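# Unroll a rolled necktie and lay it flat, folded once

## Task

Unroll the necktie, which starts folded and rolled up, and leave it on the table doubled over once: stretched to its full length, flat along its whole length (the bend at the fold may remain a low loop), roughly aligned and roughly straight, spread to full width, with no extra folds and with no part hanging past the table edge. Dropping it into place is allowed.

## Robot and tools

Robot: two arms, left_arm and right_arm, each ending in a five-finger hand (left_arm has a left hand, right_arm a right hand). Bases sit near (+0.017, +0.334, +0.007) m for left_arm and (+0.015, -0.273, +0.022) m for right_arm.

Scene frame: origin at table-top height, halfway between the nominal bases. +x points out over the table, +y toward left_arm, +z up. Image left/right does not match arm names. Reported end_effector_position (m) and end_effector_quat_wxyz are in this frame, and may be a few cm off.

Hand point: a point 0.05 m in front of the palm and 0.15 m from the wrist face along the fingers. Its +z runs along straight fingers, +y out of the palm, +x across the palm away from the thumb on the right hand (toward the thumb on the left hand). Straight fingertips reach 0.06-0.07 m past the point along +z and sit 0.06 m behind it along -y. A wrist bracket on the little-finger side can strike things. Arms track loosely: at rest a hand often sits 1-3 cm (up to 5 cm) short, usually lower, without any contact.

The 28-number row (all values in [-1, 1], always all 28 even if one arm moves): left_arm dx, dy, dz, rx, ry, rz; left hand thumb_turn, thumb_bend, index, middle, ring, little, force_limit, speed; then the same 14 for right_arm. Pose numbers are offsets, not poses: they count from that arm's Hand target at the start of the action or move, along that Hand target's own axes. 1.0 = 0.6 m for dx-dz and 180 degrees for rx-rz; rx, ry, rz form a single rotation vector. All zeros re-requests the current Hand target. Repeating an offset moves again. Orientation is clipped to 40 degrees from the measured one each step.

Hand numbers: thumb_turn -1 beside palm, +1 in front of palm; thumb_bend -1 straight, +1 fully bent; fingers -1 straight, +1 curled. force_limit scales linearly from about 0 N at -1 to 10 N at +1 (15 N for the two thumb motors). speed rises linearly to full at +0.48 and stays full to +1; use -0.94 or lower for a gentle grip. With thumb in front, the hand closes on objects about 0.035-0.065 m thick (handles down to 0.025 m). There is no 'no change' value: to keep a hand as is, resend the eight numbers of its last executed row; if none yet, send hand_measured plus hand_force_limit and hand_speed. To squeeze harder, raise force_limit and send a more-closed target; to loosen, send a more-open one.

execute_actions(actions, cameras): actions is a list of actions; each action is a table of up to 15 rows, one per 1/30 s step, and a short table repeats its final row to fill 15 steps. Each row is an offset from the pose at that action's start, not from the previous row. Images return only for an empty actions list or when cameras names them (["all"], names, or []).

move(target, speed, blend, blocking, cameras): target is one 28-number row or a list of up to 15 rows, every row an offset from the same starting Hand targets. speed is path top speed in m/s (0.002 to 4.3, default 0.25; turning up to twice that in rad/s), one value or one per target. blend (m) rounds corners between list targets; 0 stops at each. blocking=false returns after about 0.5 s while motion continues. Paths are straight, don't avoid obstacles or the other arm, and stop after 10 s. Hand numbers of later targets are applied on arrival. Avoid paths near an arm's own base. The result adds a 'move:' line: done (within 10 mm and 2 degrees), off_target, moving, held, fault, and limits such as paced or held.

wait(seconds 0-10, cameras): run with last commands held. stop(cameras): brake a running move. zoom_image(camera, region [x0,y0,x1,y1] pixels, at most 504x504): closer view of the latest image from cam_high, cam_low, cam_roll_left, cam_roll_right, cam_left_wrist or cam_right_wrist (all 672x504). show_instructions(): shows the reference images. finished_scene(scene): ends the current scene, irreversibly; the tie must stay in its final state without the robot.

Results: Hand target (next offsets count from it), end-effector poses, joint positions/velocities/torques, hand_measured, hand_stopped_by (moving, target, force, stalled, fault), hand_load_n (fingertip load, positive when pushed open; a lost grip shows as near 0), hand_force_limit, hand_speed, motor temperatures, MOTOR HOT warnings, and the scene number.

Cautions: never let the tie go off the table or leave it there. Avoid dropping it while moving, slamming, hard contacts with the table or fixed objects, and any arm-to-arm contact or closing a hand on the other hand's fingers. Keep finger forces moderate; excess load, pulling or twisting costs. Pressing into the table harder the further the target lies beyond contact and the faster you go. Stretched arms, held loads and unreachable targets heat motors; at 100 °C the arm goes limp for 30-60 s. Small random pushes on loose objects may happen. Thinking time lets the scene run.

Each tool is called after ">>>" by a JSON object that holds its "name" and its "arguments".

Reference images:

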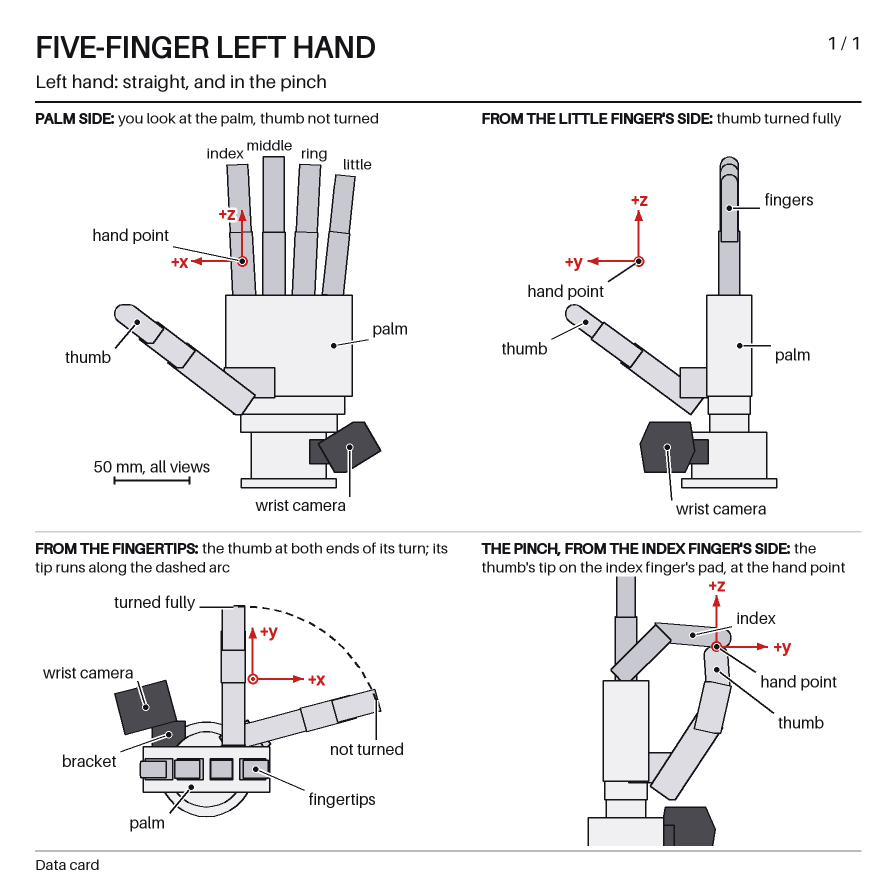

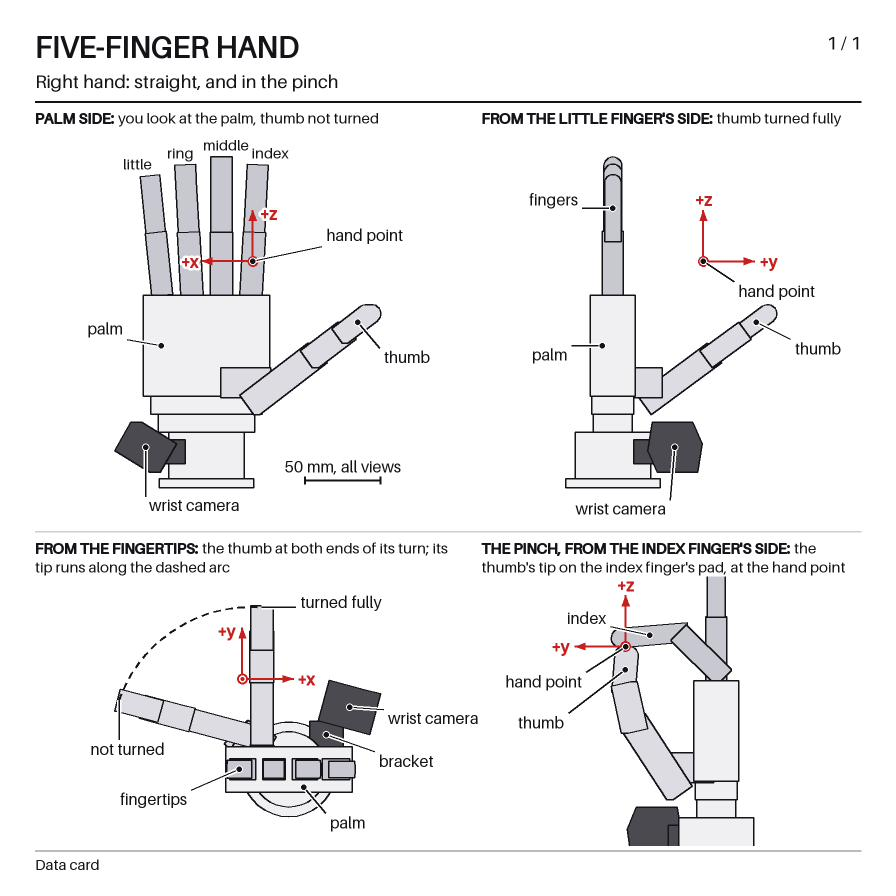

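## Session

>>> {"name": "execute_actions", "arguments": {"actions": []}}

Scene clock: 0.00 s.
left_arm: end_effector_position=(+0.9631, +0.2341, +0.1870) hand_measured=(-1.000, -1.000, -1.000, -1.000, -1.000, -1.000) hand_load_n=(+0.0, +0.0, +0.0, -0.5, +0.0, +0.0) hand_stopped_by=(target, target, target, target, target, target) hand_force_limit=0.00 hand_speed=-0.80 end_effector_quat_wxyz=(-0.303, +0.674, -0.407, +0.537) | right_arm: end_effector_position=(+0.8589, -0.1475, +0.1508) hand_measured=(-1.000, -1.000, -1.000, -1.000, -1.000, -1.000) hand_load_n=(+0.0, +0.0, +0.0, +0.0, +0.0, +0.0) hand_stopped_by=(target, target, target, target, target, target) hand_force_limit=0.00 hand_speed=-0.80 end_effector_quat_wxyz=(-0.536, +0.684, -0.207, +0.451)
Joint positions: left_arm=[-0.053 2.301 2.072 -0.014 -0.019 -0.519] | right_arm=[0.043 2.162 1.594 0.544 -0.553 -0.418]
Joint velocities: within noise
Joint torques (N m): no reading
Motor temperatures (°C): left_arm=[27 35 26 23 24 24] | right_arm=[24 32 22 24 23 22]
Heat: left arm: hottest shoulder 35 °C; right arm: hottest shoulder 32 °C.
Hand target: left_arm +0.9680, +0.2338, +0.1865; -0.304, +0.672, -0.405, +0.540 | right_arm +0.8648, -0.1474, +0.1593; -0.538, +0.679, -0.201, +0.457
camera_calibration:
cam_left_wrist: T_world_to_cam=[[0.256032, 0.206756, 0.944298, -0.466476], [-0.481242, -0.819939, 0.310009, 0.59646], [0.838364, -0.533808, -0.110431, -0.547447], [0, 0, 0, 1]] pos_world=[0.865434, 0.293276, 0.195129]
cam_right_wrist: T_world_to_cam=[[0.363309, -0.50989, -0.779756, -0.266387], [-0.810102, 0.24048, -0.5347, 0.805201], [0.460154, 0.825943, -0.325694, -0.107024], [0, 0, 0, 1]] pos_world=[0.798323, -0.241068, 0.187967]

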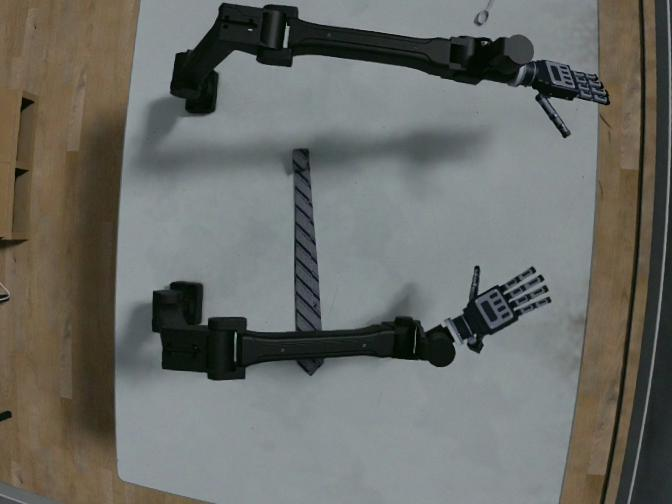

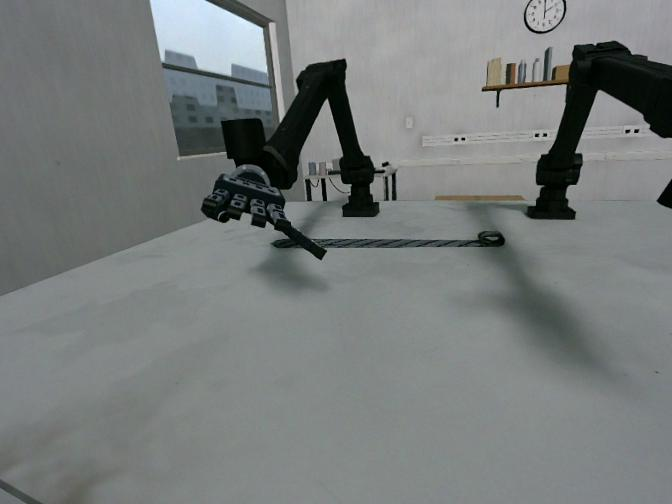

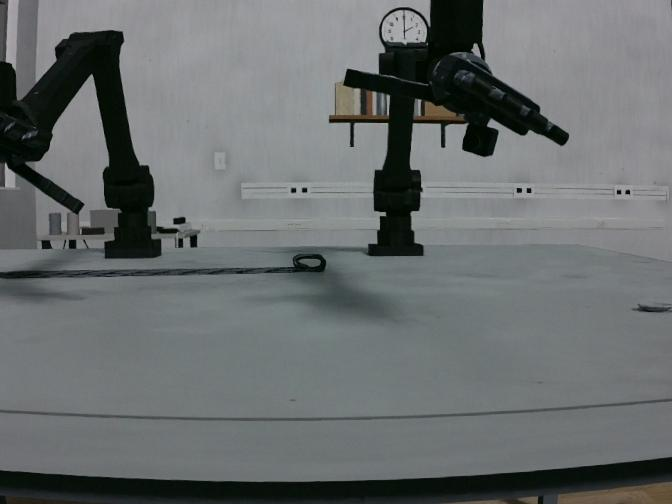

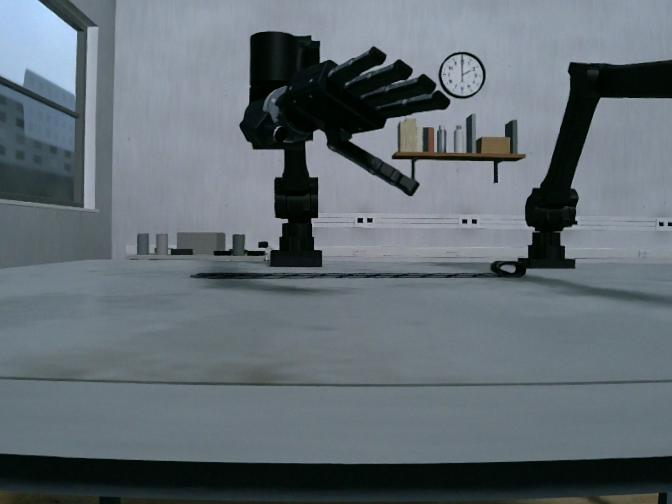

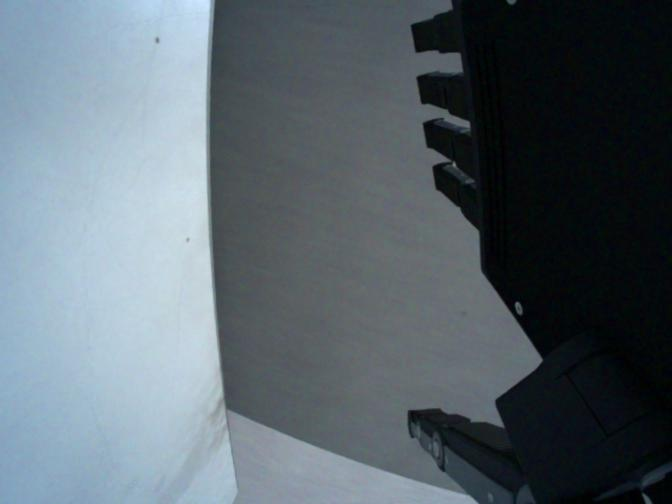

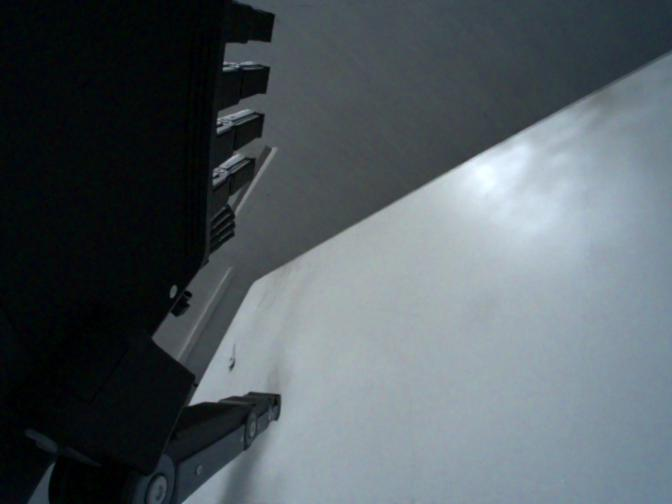

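>>> {"name": "zoom_image", "arguments": {"camera": "cam_roll_left", "region": [250, 240, 350, 290]}}

>>> {"name": "zoom_image", "arguments": {"camera": "cam_high", "region": [250, 130, 350, 230]}}

Scaled by 5.040 from the camera's 672x504 image, which has a finer 960x720 frame.

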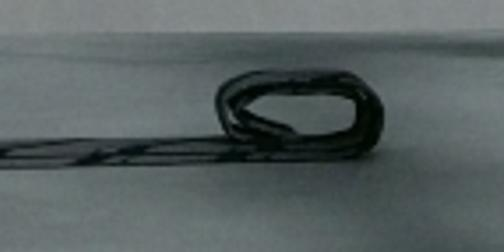

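Scaled by 5.040 from the camera's 672x504 image, which has a finer 960x720 frame.

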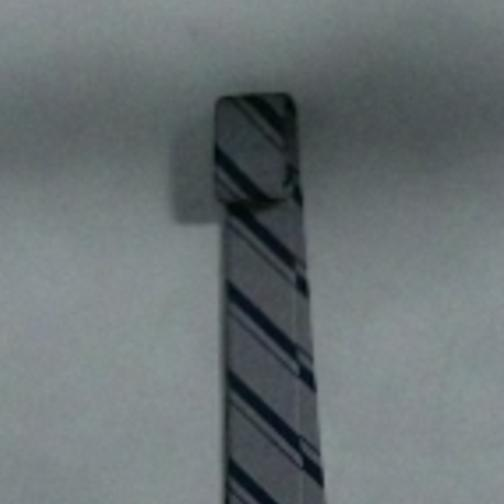

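>>> {"name": "move", "arguments": {"target": [0.127,0.167,-0.947,-0.434,0.244,0.54,-1,-1,-1,-1,-1,-1,0,-0.8,0,0,0,0,0,0,-1,-1,-1,-1,-1,-1,0,-0.8], "speed": 0.25}}

Scene clock: 23.80 s.
left_arm: end_effector_position=(+0.4079, +0.1316, +0.2697) hand_measured=(-1.000, -1.000, -1.000, -1.000, -1.000, -1.000) hand_load_n=(+0.0, +0.0, +0.0, +0.0, +0.0, +0.0) hand_stopped_by=(target, target, target, target, target, target) hand_force_limit=0.00 hand_speed=-0.80 end_effector_quat_wxyz=(+0.006, -0.009, +1.000, -0.004) | right_arm: end_effector_position=(+0.8589, -0.1475, +0.1508) hand_measured=(-1.000, -1.000, -1.000, -1.000, -1.000, -1.000) hand_load_n=(+0.0, +0.0, +0.0, +0.0, +0.0, +0.0) hand_stopped_by=(target, target, target, target, target, target) hand_force_limit=0.00 hand_speed=-0.80 end_effector_quat_wxyz=(-0.536, +0.684, -0.207, +0.451)
Joint positions: left_arm=[-0.558 1.632 1.704 -1.629 0 0.999] | right_arm=[0.043 2.162 1.594 0.544 -0.553 -0.418]
Joint torques (N m): left_arm=[-0.15 -15.44 6.53 -0.44 -0.12 0.21] | right_arm=[1.08 -19.08 8.84 2.4 0.02 -0.08]
Motor temperatures (°C): left_arm=[26 38 31 23 24 24] | right_arm=[24 33 24 24 22 22]
Heat: left arm: hottest shoulder 38 °C; right arm: hottest shoulder 33 °C.
Hand target: left_arm +0.4006, +0.1348, +0.2698; +0.000, +0.000, +1.000, +0.001 | right_arm +0.8648, -0.1474, +0.1593; -0.538, +0.679, -0.201, +0.457
Off the commanded pose: left_arm 0.008 m, 1 deg | right_arm 0.010 m, 1 deg.
move: done

>>> {"name": "move", "arguments": {"target": [0.184,-0.017,0.233,0,0,0,-1,-1,-1,-1,-1,-1,0,-0.8,0,0,0,0,0,0,-1,-1,-1,-1,-1,-1,0,-0.8], "speed": 0.2, "cameras": ["cam_high","cam_roll_left","cam_left_wrist"]}}

>>> {"name": "zoom_image", "arguments": {"camera": "cam_roll_left", "region": [230, 190, 350, 290]}}

Scene clock: 28.23 s.
left_arm: end_effector_position=(+0.2939, +0.1269, +0.1293) hand_measured=(-1.000, -1.000, -1.000, -1.000, -1.000, -1.000) hand_load_n=(+0.0, +0.0, +0.0, +0.0, +0.5, +0.0) hand_stopped_by=(target, target, target, target, target, target) hand_force_limit=0.00 hand_speed=-0.80 end_effector_quat_wxyz=(-0.006, +0.002, +1.000, +0.005) | right_arm: end_effector_position=(+0.8589, -0.1475, +0.1508) hand_measured=(-1.000, -1.000, -1.000, -1.000, -1.000, -1.000) hand_load_n=(+0.0, +0.0, +0.0, +0.0, +0.0, +0.0) hand_stopped_by=(target, target, target, target, target, target) hand_force_limit=0.00 hand_speed=-0.80 end_effector_quat_wxyz=(-0.536, +0.684, -0.207, +0.451)
Joint positions: left_arm=[-0.719 1.467 1.135 -1.253 0 0.86] | right_arm=[0.043 2.162 1.594 0.544 -0.553 -0.418]
Joint torques (N m): left_arm=[-0.56 -12.16 6.6 0.36 -0.1 -0.04] | right_arm=[1.03 -19.08 8.83 2.43 0.03 -0.08]
Heat: left arm: hottest shoulder 38 °C; right arm: hottest shoulder 33 °C.
Hand target: left_arm +0.2902, +0.1248, +0.1300; +0.000, +0.000, +1.000, +0.001 | right_arm +0.8648, -0.1474, +0.1593; -0.538, +0.679, -0.201, +0.457
Off the commanded pose: left_arm 0.004 m, 1 deg | right_arm 0.010 m, 1 deg.
move: done
camera_calibration:
cam_left_wrist: T_world_to_cam=[[-0.29713, -0.954589, -0.0217765, 0.216462], [-0.813342, 0.241086, 0.529483, 0.139068], [-0.500188, 0.175037, -0.848041, 0.348778], [0, 0, 0, 1]] pos_world=[0.351882, 0.112056, 0.226858]
Images, in order (width x height): cam_high 672x504, cam_roll_left 672x504, cam_left_wrist 672x504.

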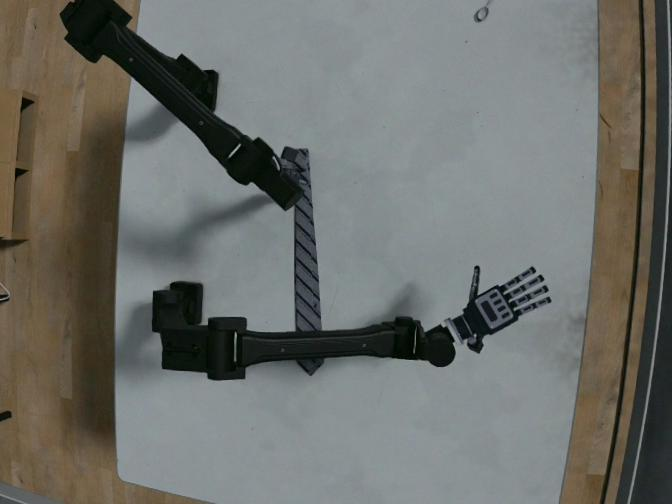

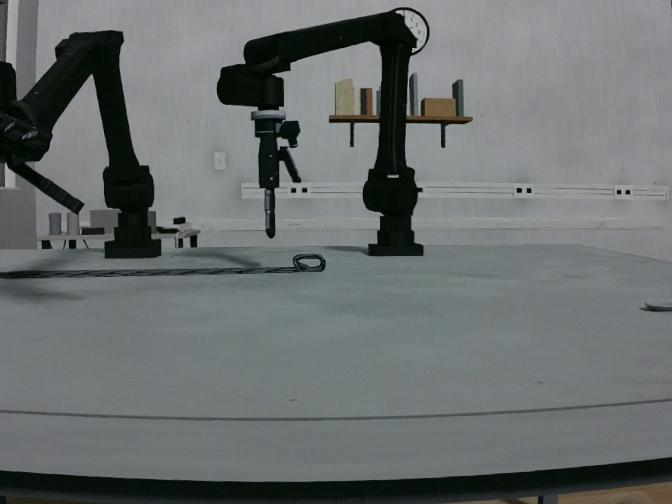

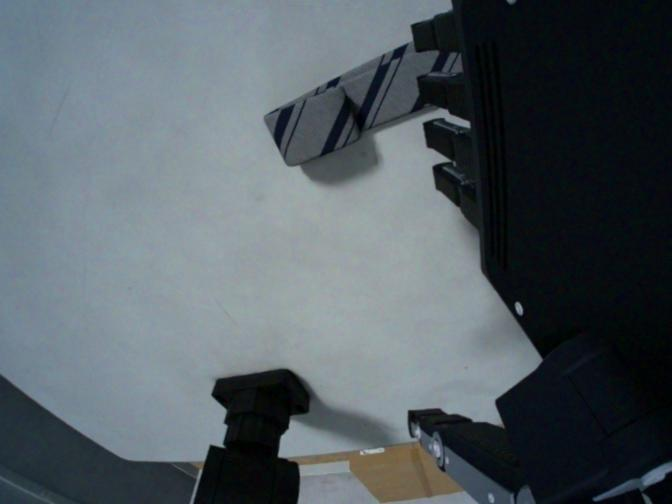

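Scaled by 4.200 from the camera's 672x504 image, which has a finer 960x720 frame.

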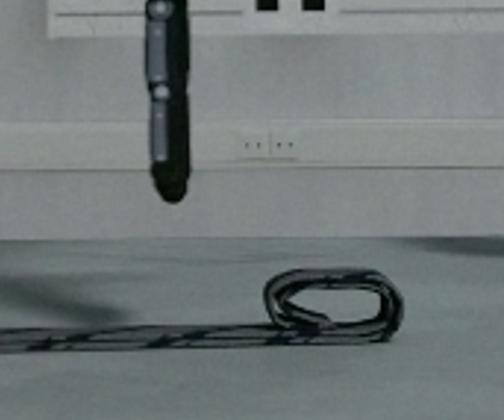

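>>> {"name": "move", "arguments": {"target": [[-0.02,0,0.085,0,0,0,-1,-1,-1,-1,-1,-1,0,-0.8,0,0,0,0,0,0,-1,-1,-1,-1,-1,-1,0,-0.8],[0.017,0.358,0.087,0,0,0,-1,-1,-1,-1,-1,-1,0,-0.8,0,0,0,0,0,0,-1,-1,-1,-1,-1,-1,0,-0.8]], "speed": [0.12,0.07], "cameras": ["cam_high","cam_low","cam_roll_left"]}}

>>> {"name": "zoom_image", "arguments": {"camera": "cam_roll_left", "region": [280, 220, 440, 290]}}

>>> {"name": "zoom_image", "arguments": {"camera": "cam_high", "region": [250, 100, 350, 200]}}

Scene clock: 45.10 s.
left_arm: end_effector_position=(+0.2867, +0.3341, +0.0803) hand_measured=(-1.000, -1.000, -1.000, -1.000, -1.000, -1.000) hand_load_n=(+0.0, +0.0, +0.0, +0.0, +0.0, +0.0) hand_stopped_by=(target, target, target, target, target, target) hand_force_limit=0.00 hand_speed=-0.80 end_effector_quat_wxyz=(+0.004, -0.001, +1.000, -0.001) | right_arm: end_effector_position=(+0.8589, -0.1475, +0.1508) hand_measured=(-1.000, -1.000, -1.000, -1.000, -1.000, -1.000) hand_load_n=(+0.0, +0.0, +0.0, +0.0, +0.0, +0.0) hand_stopped_by=(target, target, target, target, target, target) hand_force_limit=0.00 hand_speed=-0.80 end_effector_quat_wxyz=(-0.536, +0.684, -0.207, +0.451)
Joint positions: left_arm=[-0.2 1.235 0.778 -1.105 -0.001 1.374] | right_arm=[0.043 2.162 1.594 0.544 -0.553 -0.418]
Joint torques (N m): left_arm=[1.26 -7.77 5.79 -0.17 -0.11 0.21] | right_arm=[1.08 -19.08 8.81 2.43 0.03 -0.08]
Heat: left arm: hottest shoulder 37 °C; right arm: hottest shoulder 34 °C.
Hand target: left_arm +0.2801, +0.3397, +0.0783; +0.000, +0.000, +1.000, +0.001 | right_arm +0.8648, -0.1474, +0.1593; -0.538, +0.679, -0.201, +0.457
Off the commanded pose: left_arm 0.009 m, 1 deg | right_arm 0.010 m, 1 deg.
move: done
Images, in order (width x height): cam_high 672x504, cam_low 672x504, cam_roll_left 672x504.

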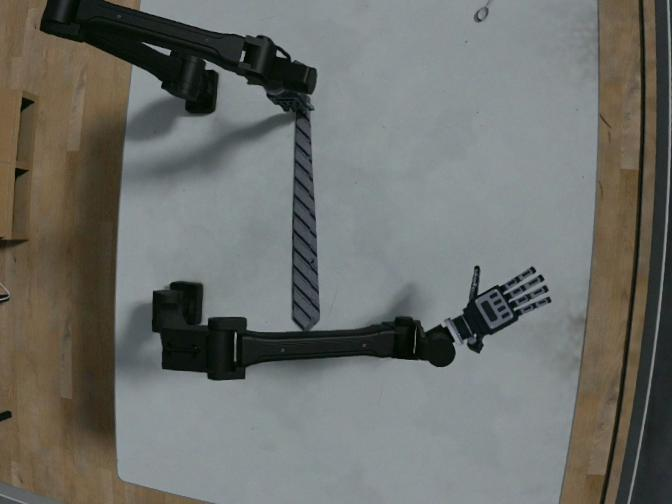

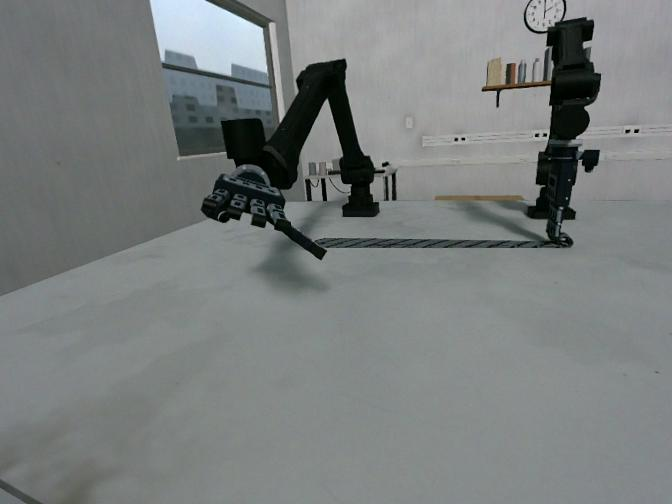

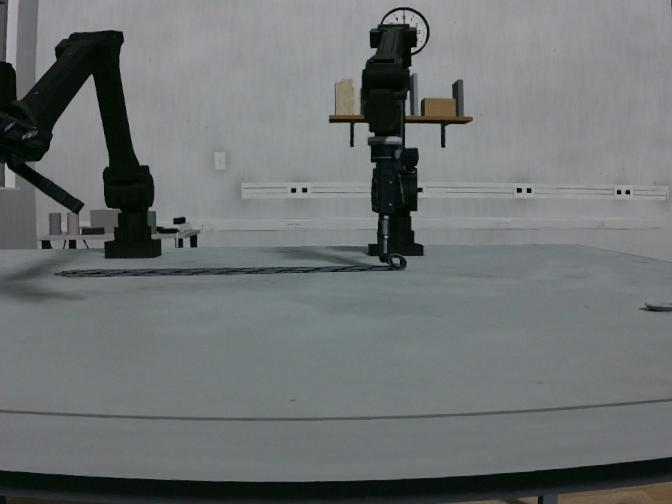

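Scaled by 3.150 from the camera's 672x504 image, which has a finer 960x720 frame.

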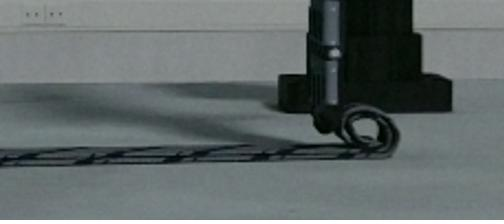

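Scaled by 5.040 from the camera's 672x504 image, which has a finer 960x720 frame.

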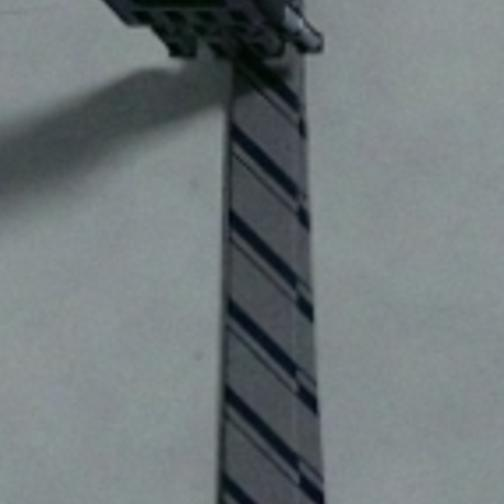

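>>> {"name": "move", "arguments": {"target": [0,0,0,0,0,0,-1,-1,-1,-1,-1,-1,0,-0.8,-0.449,-0.215,-0.7995,-0.385,-0.327,-0.144,-1,-1,-1,-1,-1,-1,0,-0.8], "speed": 0.25, "cameras": ["cam_high","cam_low","cam_right_wrist"]}}

Scene clock: 58.77 s.
left_arm: end_effector_position=(+0.2868, +0.3341, +0.0803) hand_measured=(-1.000, -1.000, -1.000, -1.000, -1.000, -1.000) hand_load_n=(+0.0, +0.0, +0.0, +0.0, +0.0, +0.0) hand_stopped_by=(target, target, target, target, target, target) hand_force_limit=0.00 hand_speed=-0.80 end_effector_quat_wxyz=(+0.004, +0.000, +1.000, -0.001) | right_arm: end_effector_position=(+0.3025, -0.1578, +0.1668) hand_measured=(-1.000, -1.000, -1.000, -1.000, -1.000, -1.000) hand_load_n=(+0.0, +0.0, +0.0, +0.0, +0.0, +0.0) hand_stopped_by=(target, target, target, target, target, target) hand_force_limit=0.00 hand_speed=-0.80 end_effector_quat_wxyz=(-0.001, +1.000, +0.005, -0.001)
Joint positions: left_arm=[-0.2 1.235 0.778 -1.105 -0.001 1.375] | right_arm=[0.523 1.324 1.055 -1.302 -0.003 -1.077]
Joint torques (N m): left_arm=[1.2 -7.77 5.79 -0.18 -0.1 0.2] | right_arm=[1.14 -8.12 6.91 -0.08 0.22 0.05]
Heat: left arm: hottest shoulder 36 °C; right arm: hottest shoulder 35 °C.
Hand target: left_arm +0.2801, +0.3397, +0.0783; +0.000, +0.000, +1.000, +0.001 | right_arm +0.2999, -0.1593, +0.1699; +0.001, +1.000, +0.000, +0.000
Off the commanded pose: left_arm 0.009 m, 0 deg | right_arm 0.004 m, 1 deg.
move: done
camera_calibration:
cam_right_wrist: T_world_to_cam=[[0.27723, -0.959771, -0.0445263, -0.224468], [-0.803357, -0.256972, 0.537199, 0.106185], [-0.52703, -0.113157, -0.842279, 0.399384], [0, 0, 0, 1]] pos_world=[0.358021, -0.142958, 0.269356]
Images, in order (width x height): cam_high 672x504, cam_low 672x504, cam_right_wrist 672x504.

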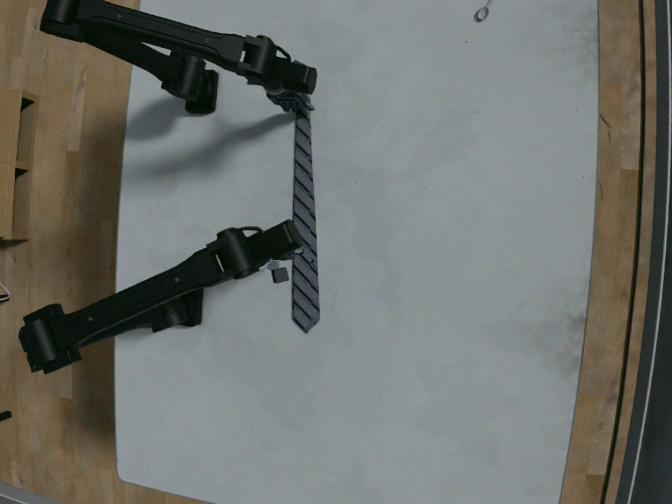

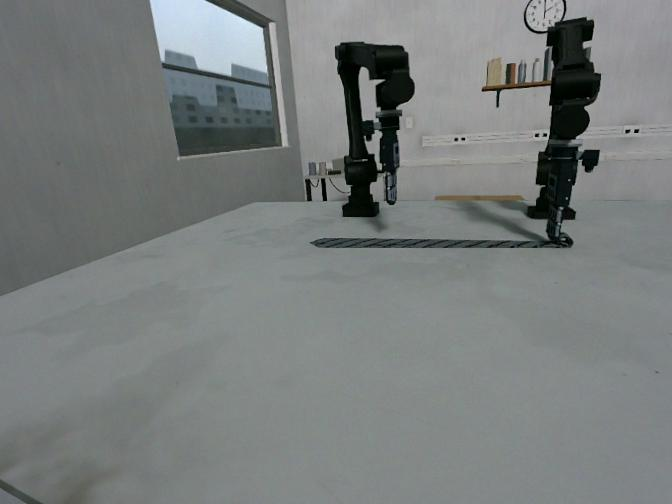

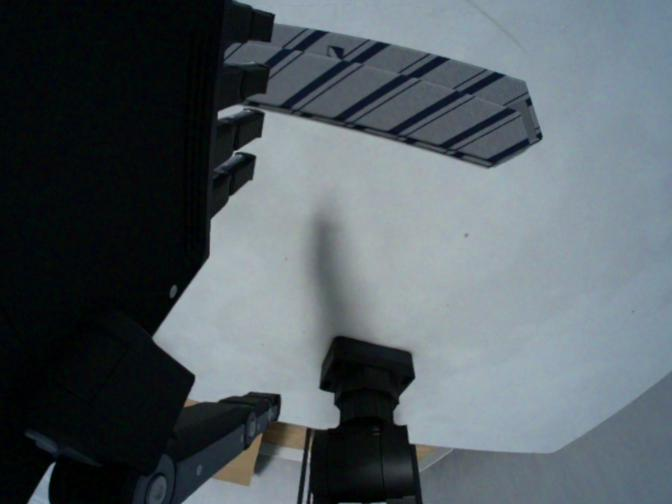

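>>> {"name": "move", "arguments": {"target": [[0,-0.03,-0.02,0,0,0,-1,-1,-1,-1,-1,-1,0,-0.8,0.025,0,0.13,0,0,0,-1,-1,-1,-1,-1,-1,0,-0.8],[0,-0.03,-0.02,0,0,0,-1,-1,-1,-1,-1,-1,0,-0.8,0.025,0,0.18,0,0,0,-1,-1,-1,-1,-1,-1,0,-0.8]], "speed": [0.15,0.05], "cameras": ["cam_low","cam_roll_left","cam_right_wrist"]}}

>>> {"name": "zoom_image", "arguments": {"camera": "cam_roll_left", "region": [280, 220, 440, 290]}}

Scene clock: 65.23 s.
left_arm: end_effector_position=(+0.2773, +0.3265, +0.0826) hand_measured=(-1.000, -1.000, -1.000, -1.000, -1.000, -1.000) hand_load_n=(+0.0, +0.0, +0.0, +0.0, +0.0, +0.0) hand_stopped_by=(target, target, target, target, target, target) hand_force_limit=0.00 hand_speed=-0.80 end_effector_quat_wxyz=(-0.008, -0.001, +1.000, +0.002) | right_arm: end_effector_position=(+0.3131, -0.1564, +0.0725) hand_measured=(-1.000, -1.000, -1.000, -1.000, -1.000, -1.000) hand_load_n=(+0.0, +0.0, +0.0, -1.0, +0.0, +0.0) hand_stopped_by=(target, target, target, target, target, target) hand_force_limit=0.00 hand_speed=-0.80 end_effector_quat_wxyz=(-0.003, +1.000, -0.001, +0.002)
Joint positions: left_arm=[-0.231 1.231 0.778 -1.135 -0.001 1.343] | right_arm=[0.51 1.451 0.913 -1.026 -0.003 -1.077]
Joint torques (N m): left_arm=[-0.85 -7.82 7.95 -0.53 -0.09 -0.04] | right_arm=[0.44 -7.12 5.34 1.44 0.2 -0.16]
Heat: left arm: hottest shoulder 36 °C; right arm: hottest shoulder 34 °C.
Hand target: left_arm +0.2801, +0.3217, +0.0902; +0.000, +0.000, +1.000, +0.001 | right_arm +0.3148, -0.1595, +0.0618; +0.001, +1.000, +0.000, +0.000
Off the commanded pose: left_arm 0.009 m, 1 deg | right_arm 0.011 m, 1 deg.
move: off_target (right_arm)
camera_calibration:
cam_right_wrist: T_world_to_cam=[[0.265795, -0.962943, -0.0457661, -0.227196], [-0.809926, -0.248803, 0.531147, 0.16945], [-0.522851, -0.104109, -0.846043, 0.32606], [0, 0, 0, 1]] pos_world=[0.36811, -0.142672, 0.17546]
Images, in order (width x height): cam_low 672x504, cam_roll_left 672x504, cam_right_wrist 672x504.

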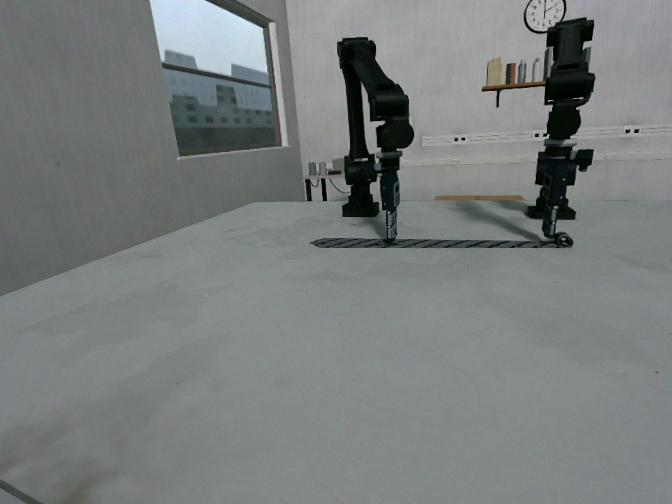

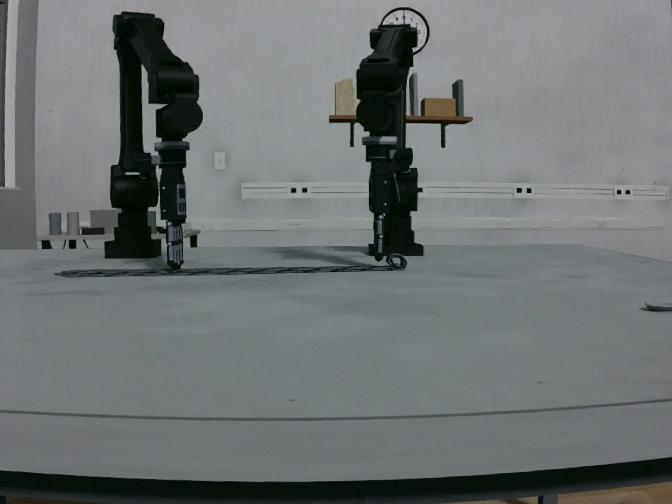

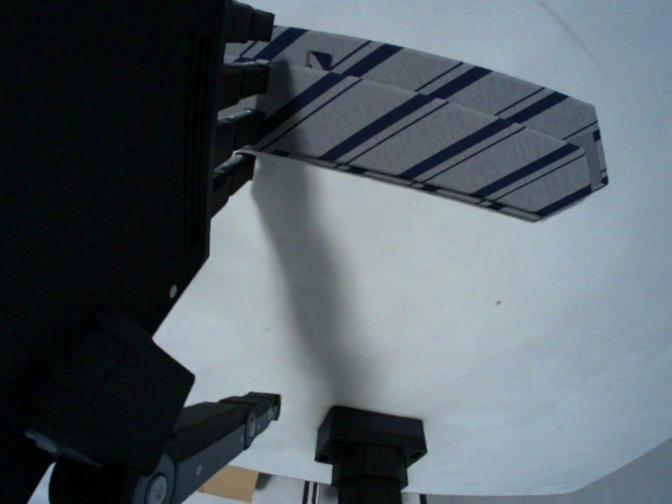

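Scaled by 3.150 from the camera's 672x504 image, which has a finer 960x720 frame.

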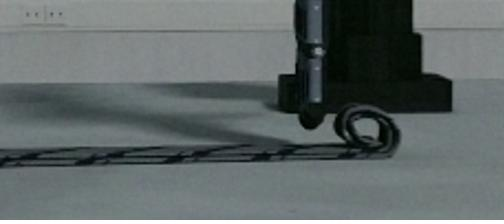

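>>> {"name": "move", "arguments": {"target": [0,0.29,0.008,0,0,0,-1,-1,-1,-1,-1,-1,0,-0.8,0,0,0,0,0,0,-1,-1,-1,-1,-1,-1,0,-0.8], "speed": 0.07, "cameras": ["cam_high","cam_low","cam_roll_left"]}}

>>> {"name": "zoom_image", "arguments": {"camera": "cam_roll_left", "region": [320, 220, 480, 290]}}

Scene clock: 71.40 s.
left_arm: end_effector_position=(+0.2697, +0.4882, +0.0836) hand_measured=(-1.000, -1.000, -1.000, -1.000, -1.000, -1.000) hand_load_n=(+0.0, +0.0, +0.0, +0.0, +0.0, +0.0) hand_stopped_by=(target, target, target, target, target, target) hand_force_limit=0.00 hand_speed=-0.80 end_effector_quat_wxyz=(-0.006, -0.001, +1.000, -0.001) | right_arm: end_effector_position=(+0.3131, -0.1564, +0.0725) hand_measured=(-1.000, -1.000, -1.000, -1.000, -1.000, -1.000) hand_load_n=(+0.0, -0.5, +0.0, -0.5, -0.5, +0.0) hand_stopped_by=(target, target, target, target, target, target) hand_force_limit=0.00 hand_speed=-0.80 end_effector_quat_wxyz=(-0.003, +1.000, -0.001, +0.002)
Joint positions: left_arm=[0.317 1.226 0.778 -1.136 -0.002 1.891] | right_arm=[0.51 1.451 0.913 -1.026 -0.003 -1.077]
Joint torques (N m): left_arm=[1.14 -5.13 8.75 0.4 -0.08 0.22] | right_arm=[0.56 -6.83 5.31 1.46 0.19 -0.16]
Heat: left arm: hottest shoulder 36 °C; right arm: hottest shoulder 34 °C.
Hand target: left_arm +0.2800, +0.4958, +0.0858; +0.000, +0.000, +1.000, +0.001 | right_arm +0.3148, -0.1595, +0.0618; +0.001, +1.000, +0.000, +0.000
Off the commanded pose: left_arm 0.013 m, 1 deg | right_arm 0.011 m, 1 deg.
move: off_target (left_arm, right_arm)
Images, in order (width x height): cam_high 672x504, cam_low 672x504, cam_roll_left 672x504.

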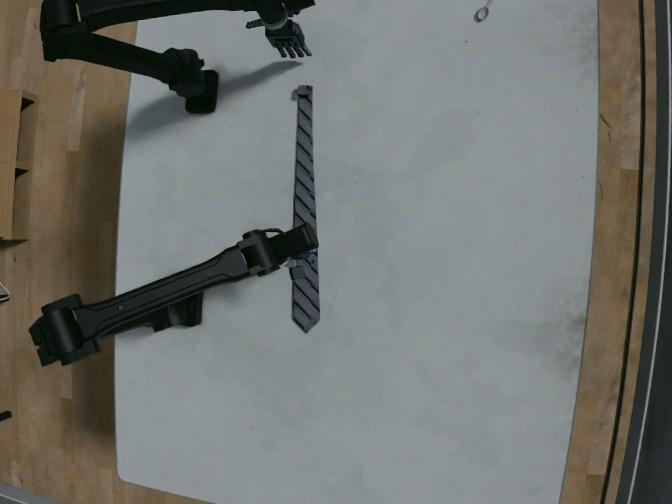

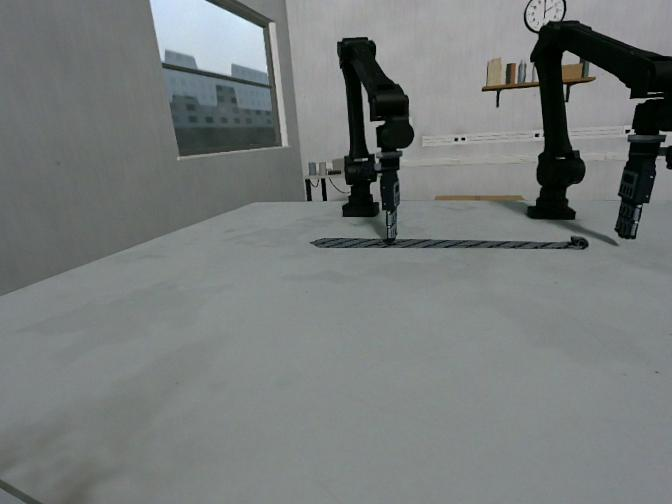

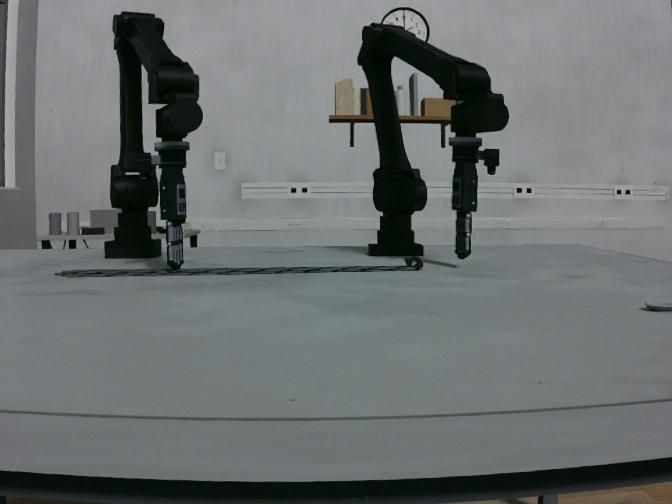

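Scaled by 3.150 from the camera's 672x504 image, which has a finer 960x720 frame.

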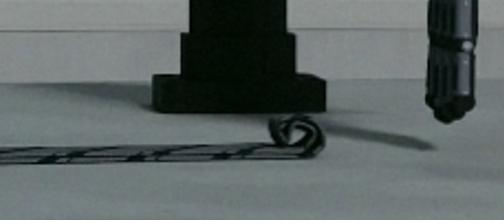

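>>> {"name": "zoom_image", "arguments": {"camera": "cam_roll_left", "region": [390, 245, 440, 280]}}

>>> {"name": "zoom_image", "arguments": {"camera": "cam_high", "region": [260, 40, 360, 140]}}

>>> {"name": "zoom_image", "arguments": {"camera": "cam_low", "region": [540, 215, 620, 265]}}

Scaled by 10.080 from the camera's 672x504 image, which has a finer 960x720 frame.

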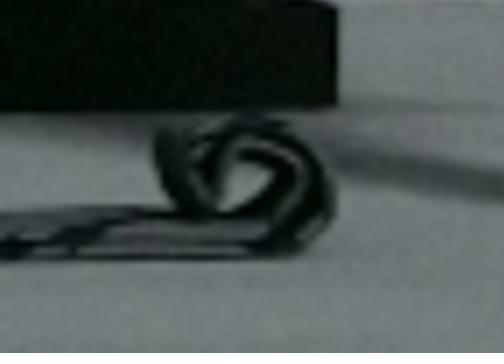

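Scaled by 5.040 from the camera's 672x504 image, which has a finer 960x720 frame.

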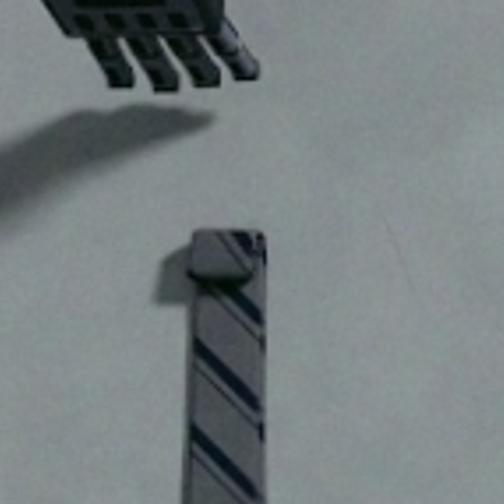

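Scaled by 6.300 from the camera's 672x504 image, which has a finer 960x720 frame.

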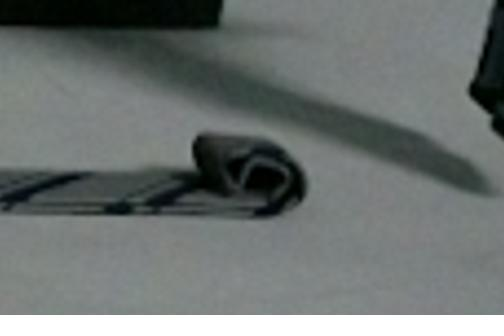

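>>> {"name": "move", "arguments": {"target": [[0,0,-0.1,0,0,0,-1,-1,-1,-1,-1,-1,0,-0.8,0,0,0,0,0,0,-1,-1,-1,-1,-1,-1,0,-0.8],[-0.03,-0.25,-0.1,0,0,0,-1,-1,-1,-1,-1,-1,0,-0.8,0,0,0,0,0,0,-1,-1,-1,-1,-1,-1,0,-0.8],[-0.03,-0.25,0.012,0,0,0,-1,-1,-1,-1,-1,-1,0,-0.8,0,0,0,0,0,0,-1,-1,-1,-1,-1,-1,0,-0.8],[-0.03,-0.13,0.012,0,0,0,-1,-1,-1,-1,-1,-1,0,-0.8,0,0,0,0,0,0,-1,-1,-1,-1,-1,-1,0,-0.8]], "speed": [0.15,0.2,0.12,0.06], "blend": [0.02,0.02,0,0], "cameras": ["cam_high","cam_low","cam_roll_left"]}}

>>> {"name": "zoom_image", "arguments": {"camera": "cam_roll_left", "region": [360, 220, 460, 280]}}

>>> {"name": "zoom_image", "arguments": {"camera": "cam_high", "region": [260, 40, 360, 140]}}

Scene clock: 87.90 s.
left_arm: end_effector_position=(+0.3044, +0.4139, +0.0869) hand_measured=(-1.000, -1.000, -1.000, -1.000, -1.000, -1.000) hand_load_n=(+0.0, +0.0, +0.0, +0.0, +0.0, +0.0) hand_stopped_by=(target, target, target, target, target, target) hand_force_limit=0.00 hand_speed=-0.80 end_effector_quat_wxyz=(+0.009, -0.001, +1.000, +0.001) | right_arm: end_effector_position=(+0.3131, -0.1564, +0.0725) hand_measured=(-1.000, -1.000, -1.000, -1.000, -1.000, -1.000) hand_load_n=(+0.0, +0.0, +0.0, -0.5, +0.0, +0.0) hand_stopped_by=(target, target, target, target, target, target) hand_force_limit=0.00 hand_speed=-0.80 end_effector_quat_wxyz=(-0.003, +1.000, -0.001, +0.002)
Joint positions: left_arm=[0.059 1.255 0.814 -1.112 -0.001 1.633] | right_arm=[0.51 1.451 0.913 -1.026 -0.003 -1.077]
Joint torques (N m): left_arm=[1.08 -6.65 5.71 0.43 -0.09 0.21] | right_arm=[0.44 -6.83 5.34 1.43 0.19 -0.16]
Heat: left arm: hottest shoulder 35 °C; right arm: hottest shoulder 34 °C.
Hand target: left_arm +0.2980, +0.4178, +0.0784; +0.000, +0.000, +1.000, +0.001 | right_arm +0.3148, -0.1595, +0.0618; +0.001, +1.000, +0.000, +0.000
Off the commanded pose: left_arm 0.011 m, 1 deg | right_arm 0.011 m, 1 deg.
move: off_target (left_arm, right_arm)
Images, in order (width x height): cam_high 672x504, cam_low 672x504, cam_roll_left 672x504.

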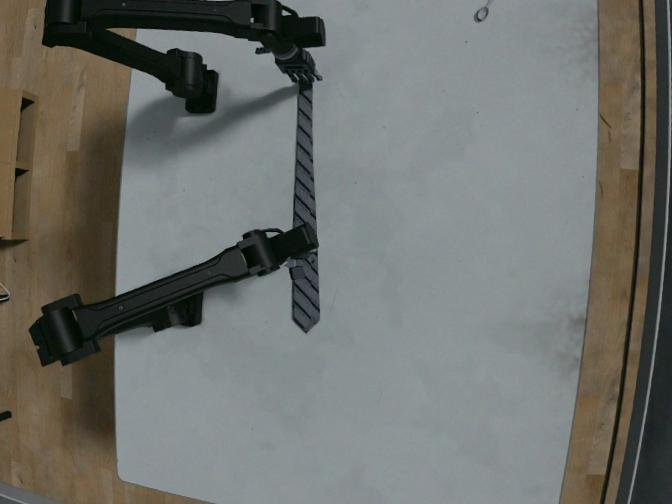

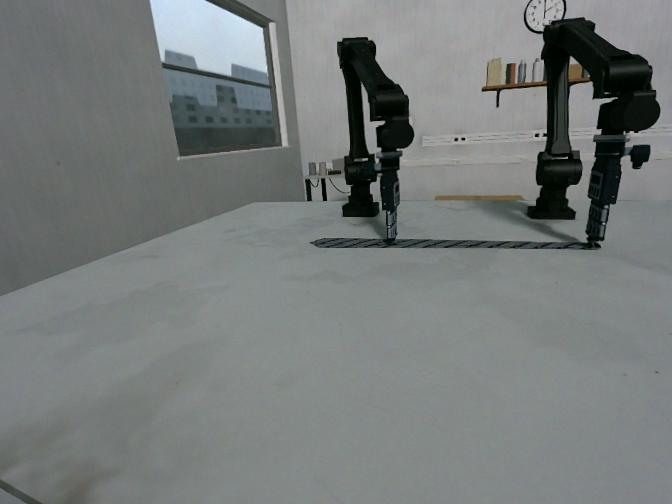

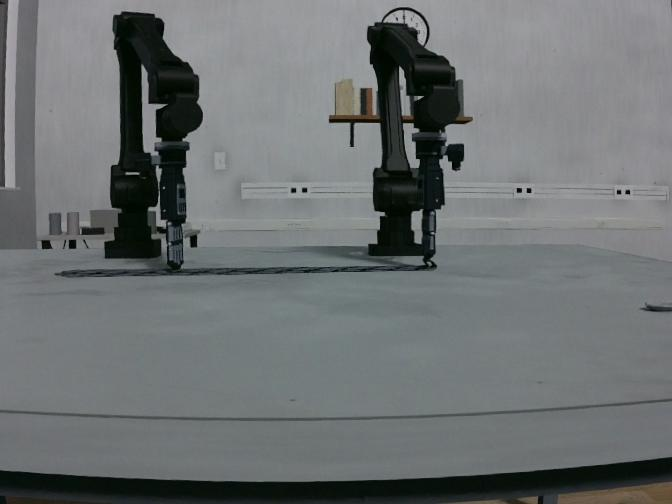

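Scaled by 5.040 from the camera's 672x504 image, which has a finer 960x720 frame.

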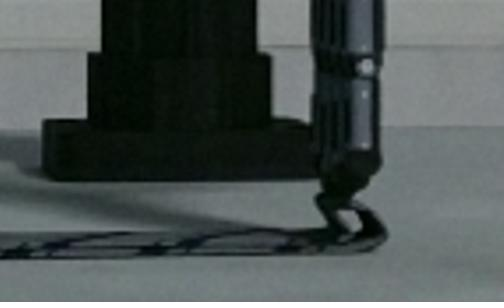

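Scaled by 5.040 from the camera's 672x504 image, which has a finer 960x720 frame.

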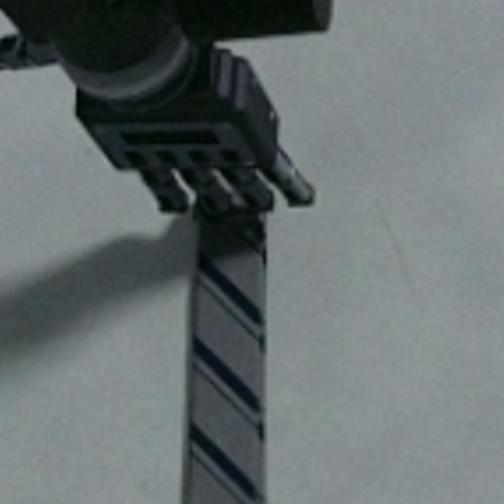

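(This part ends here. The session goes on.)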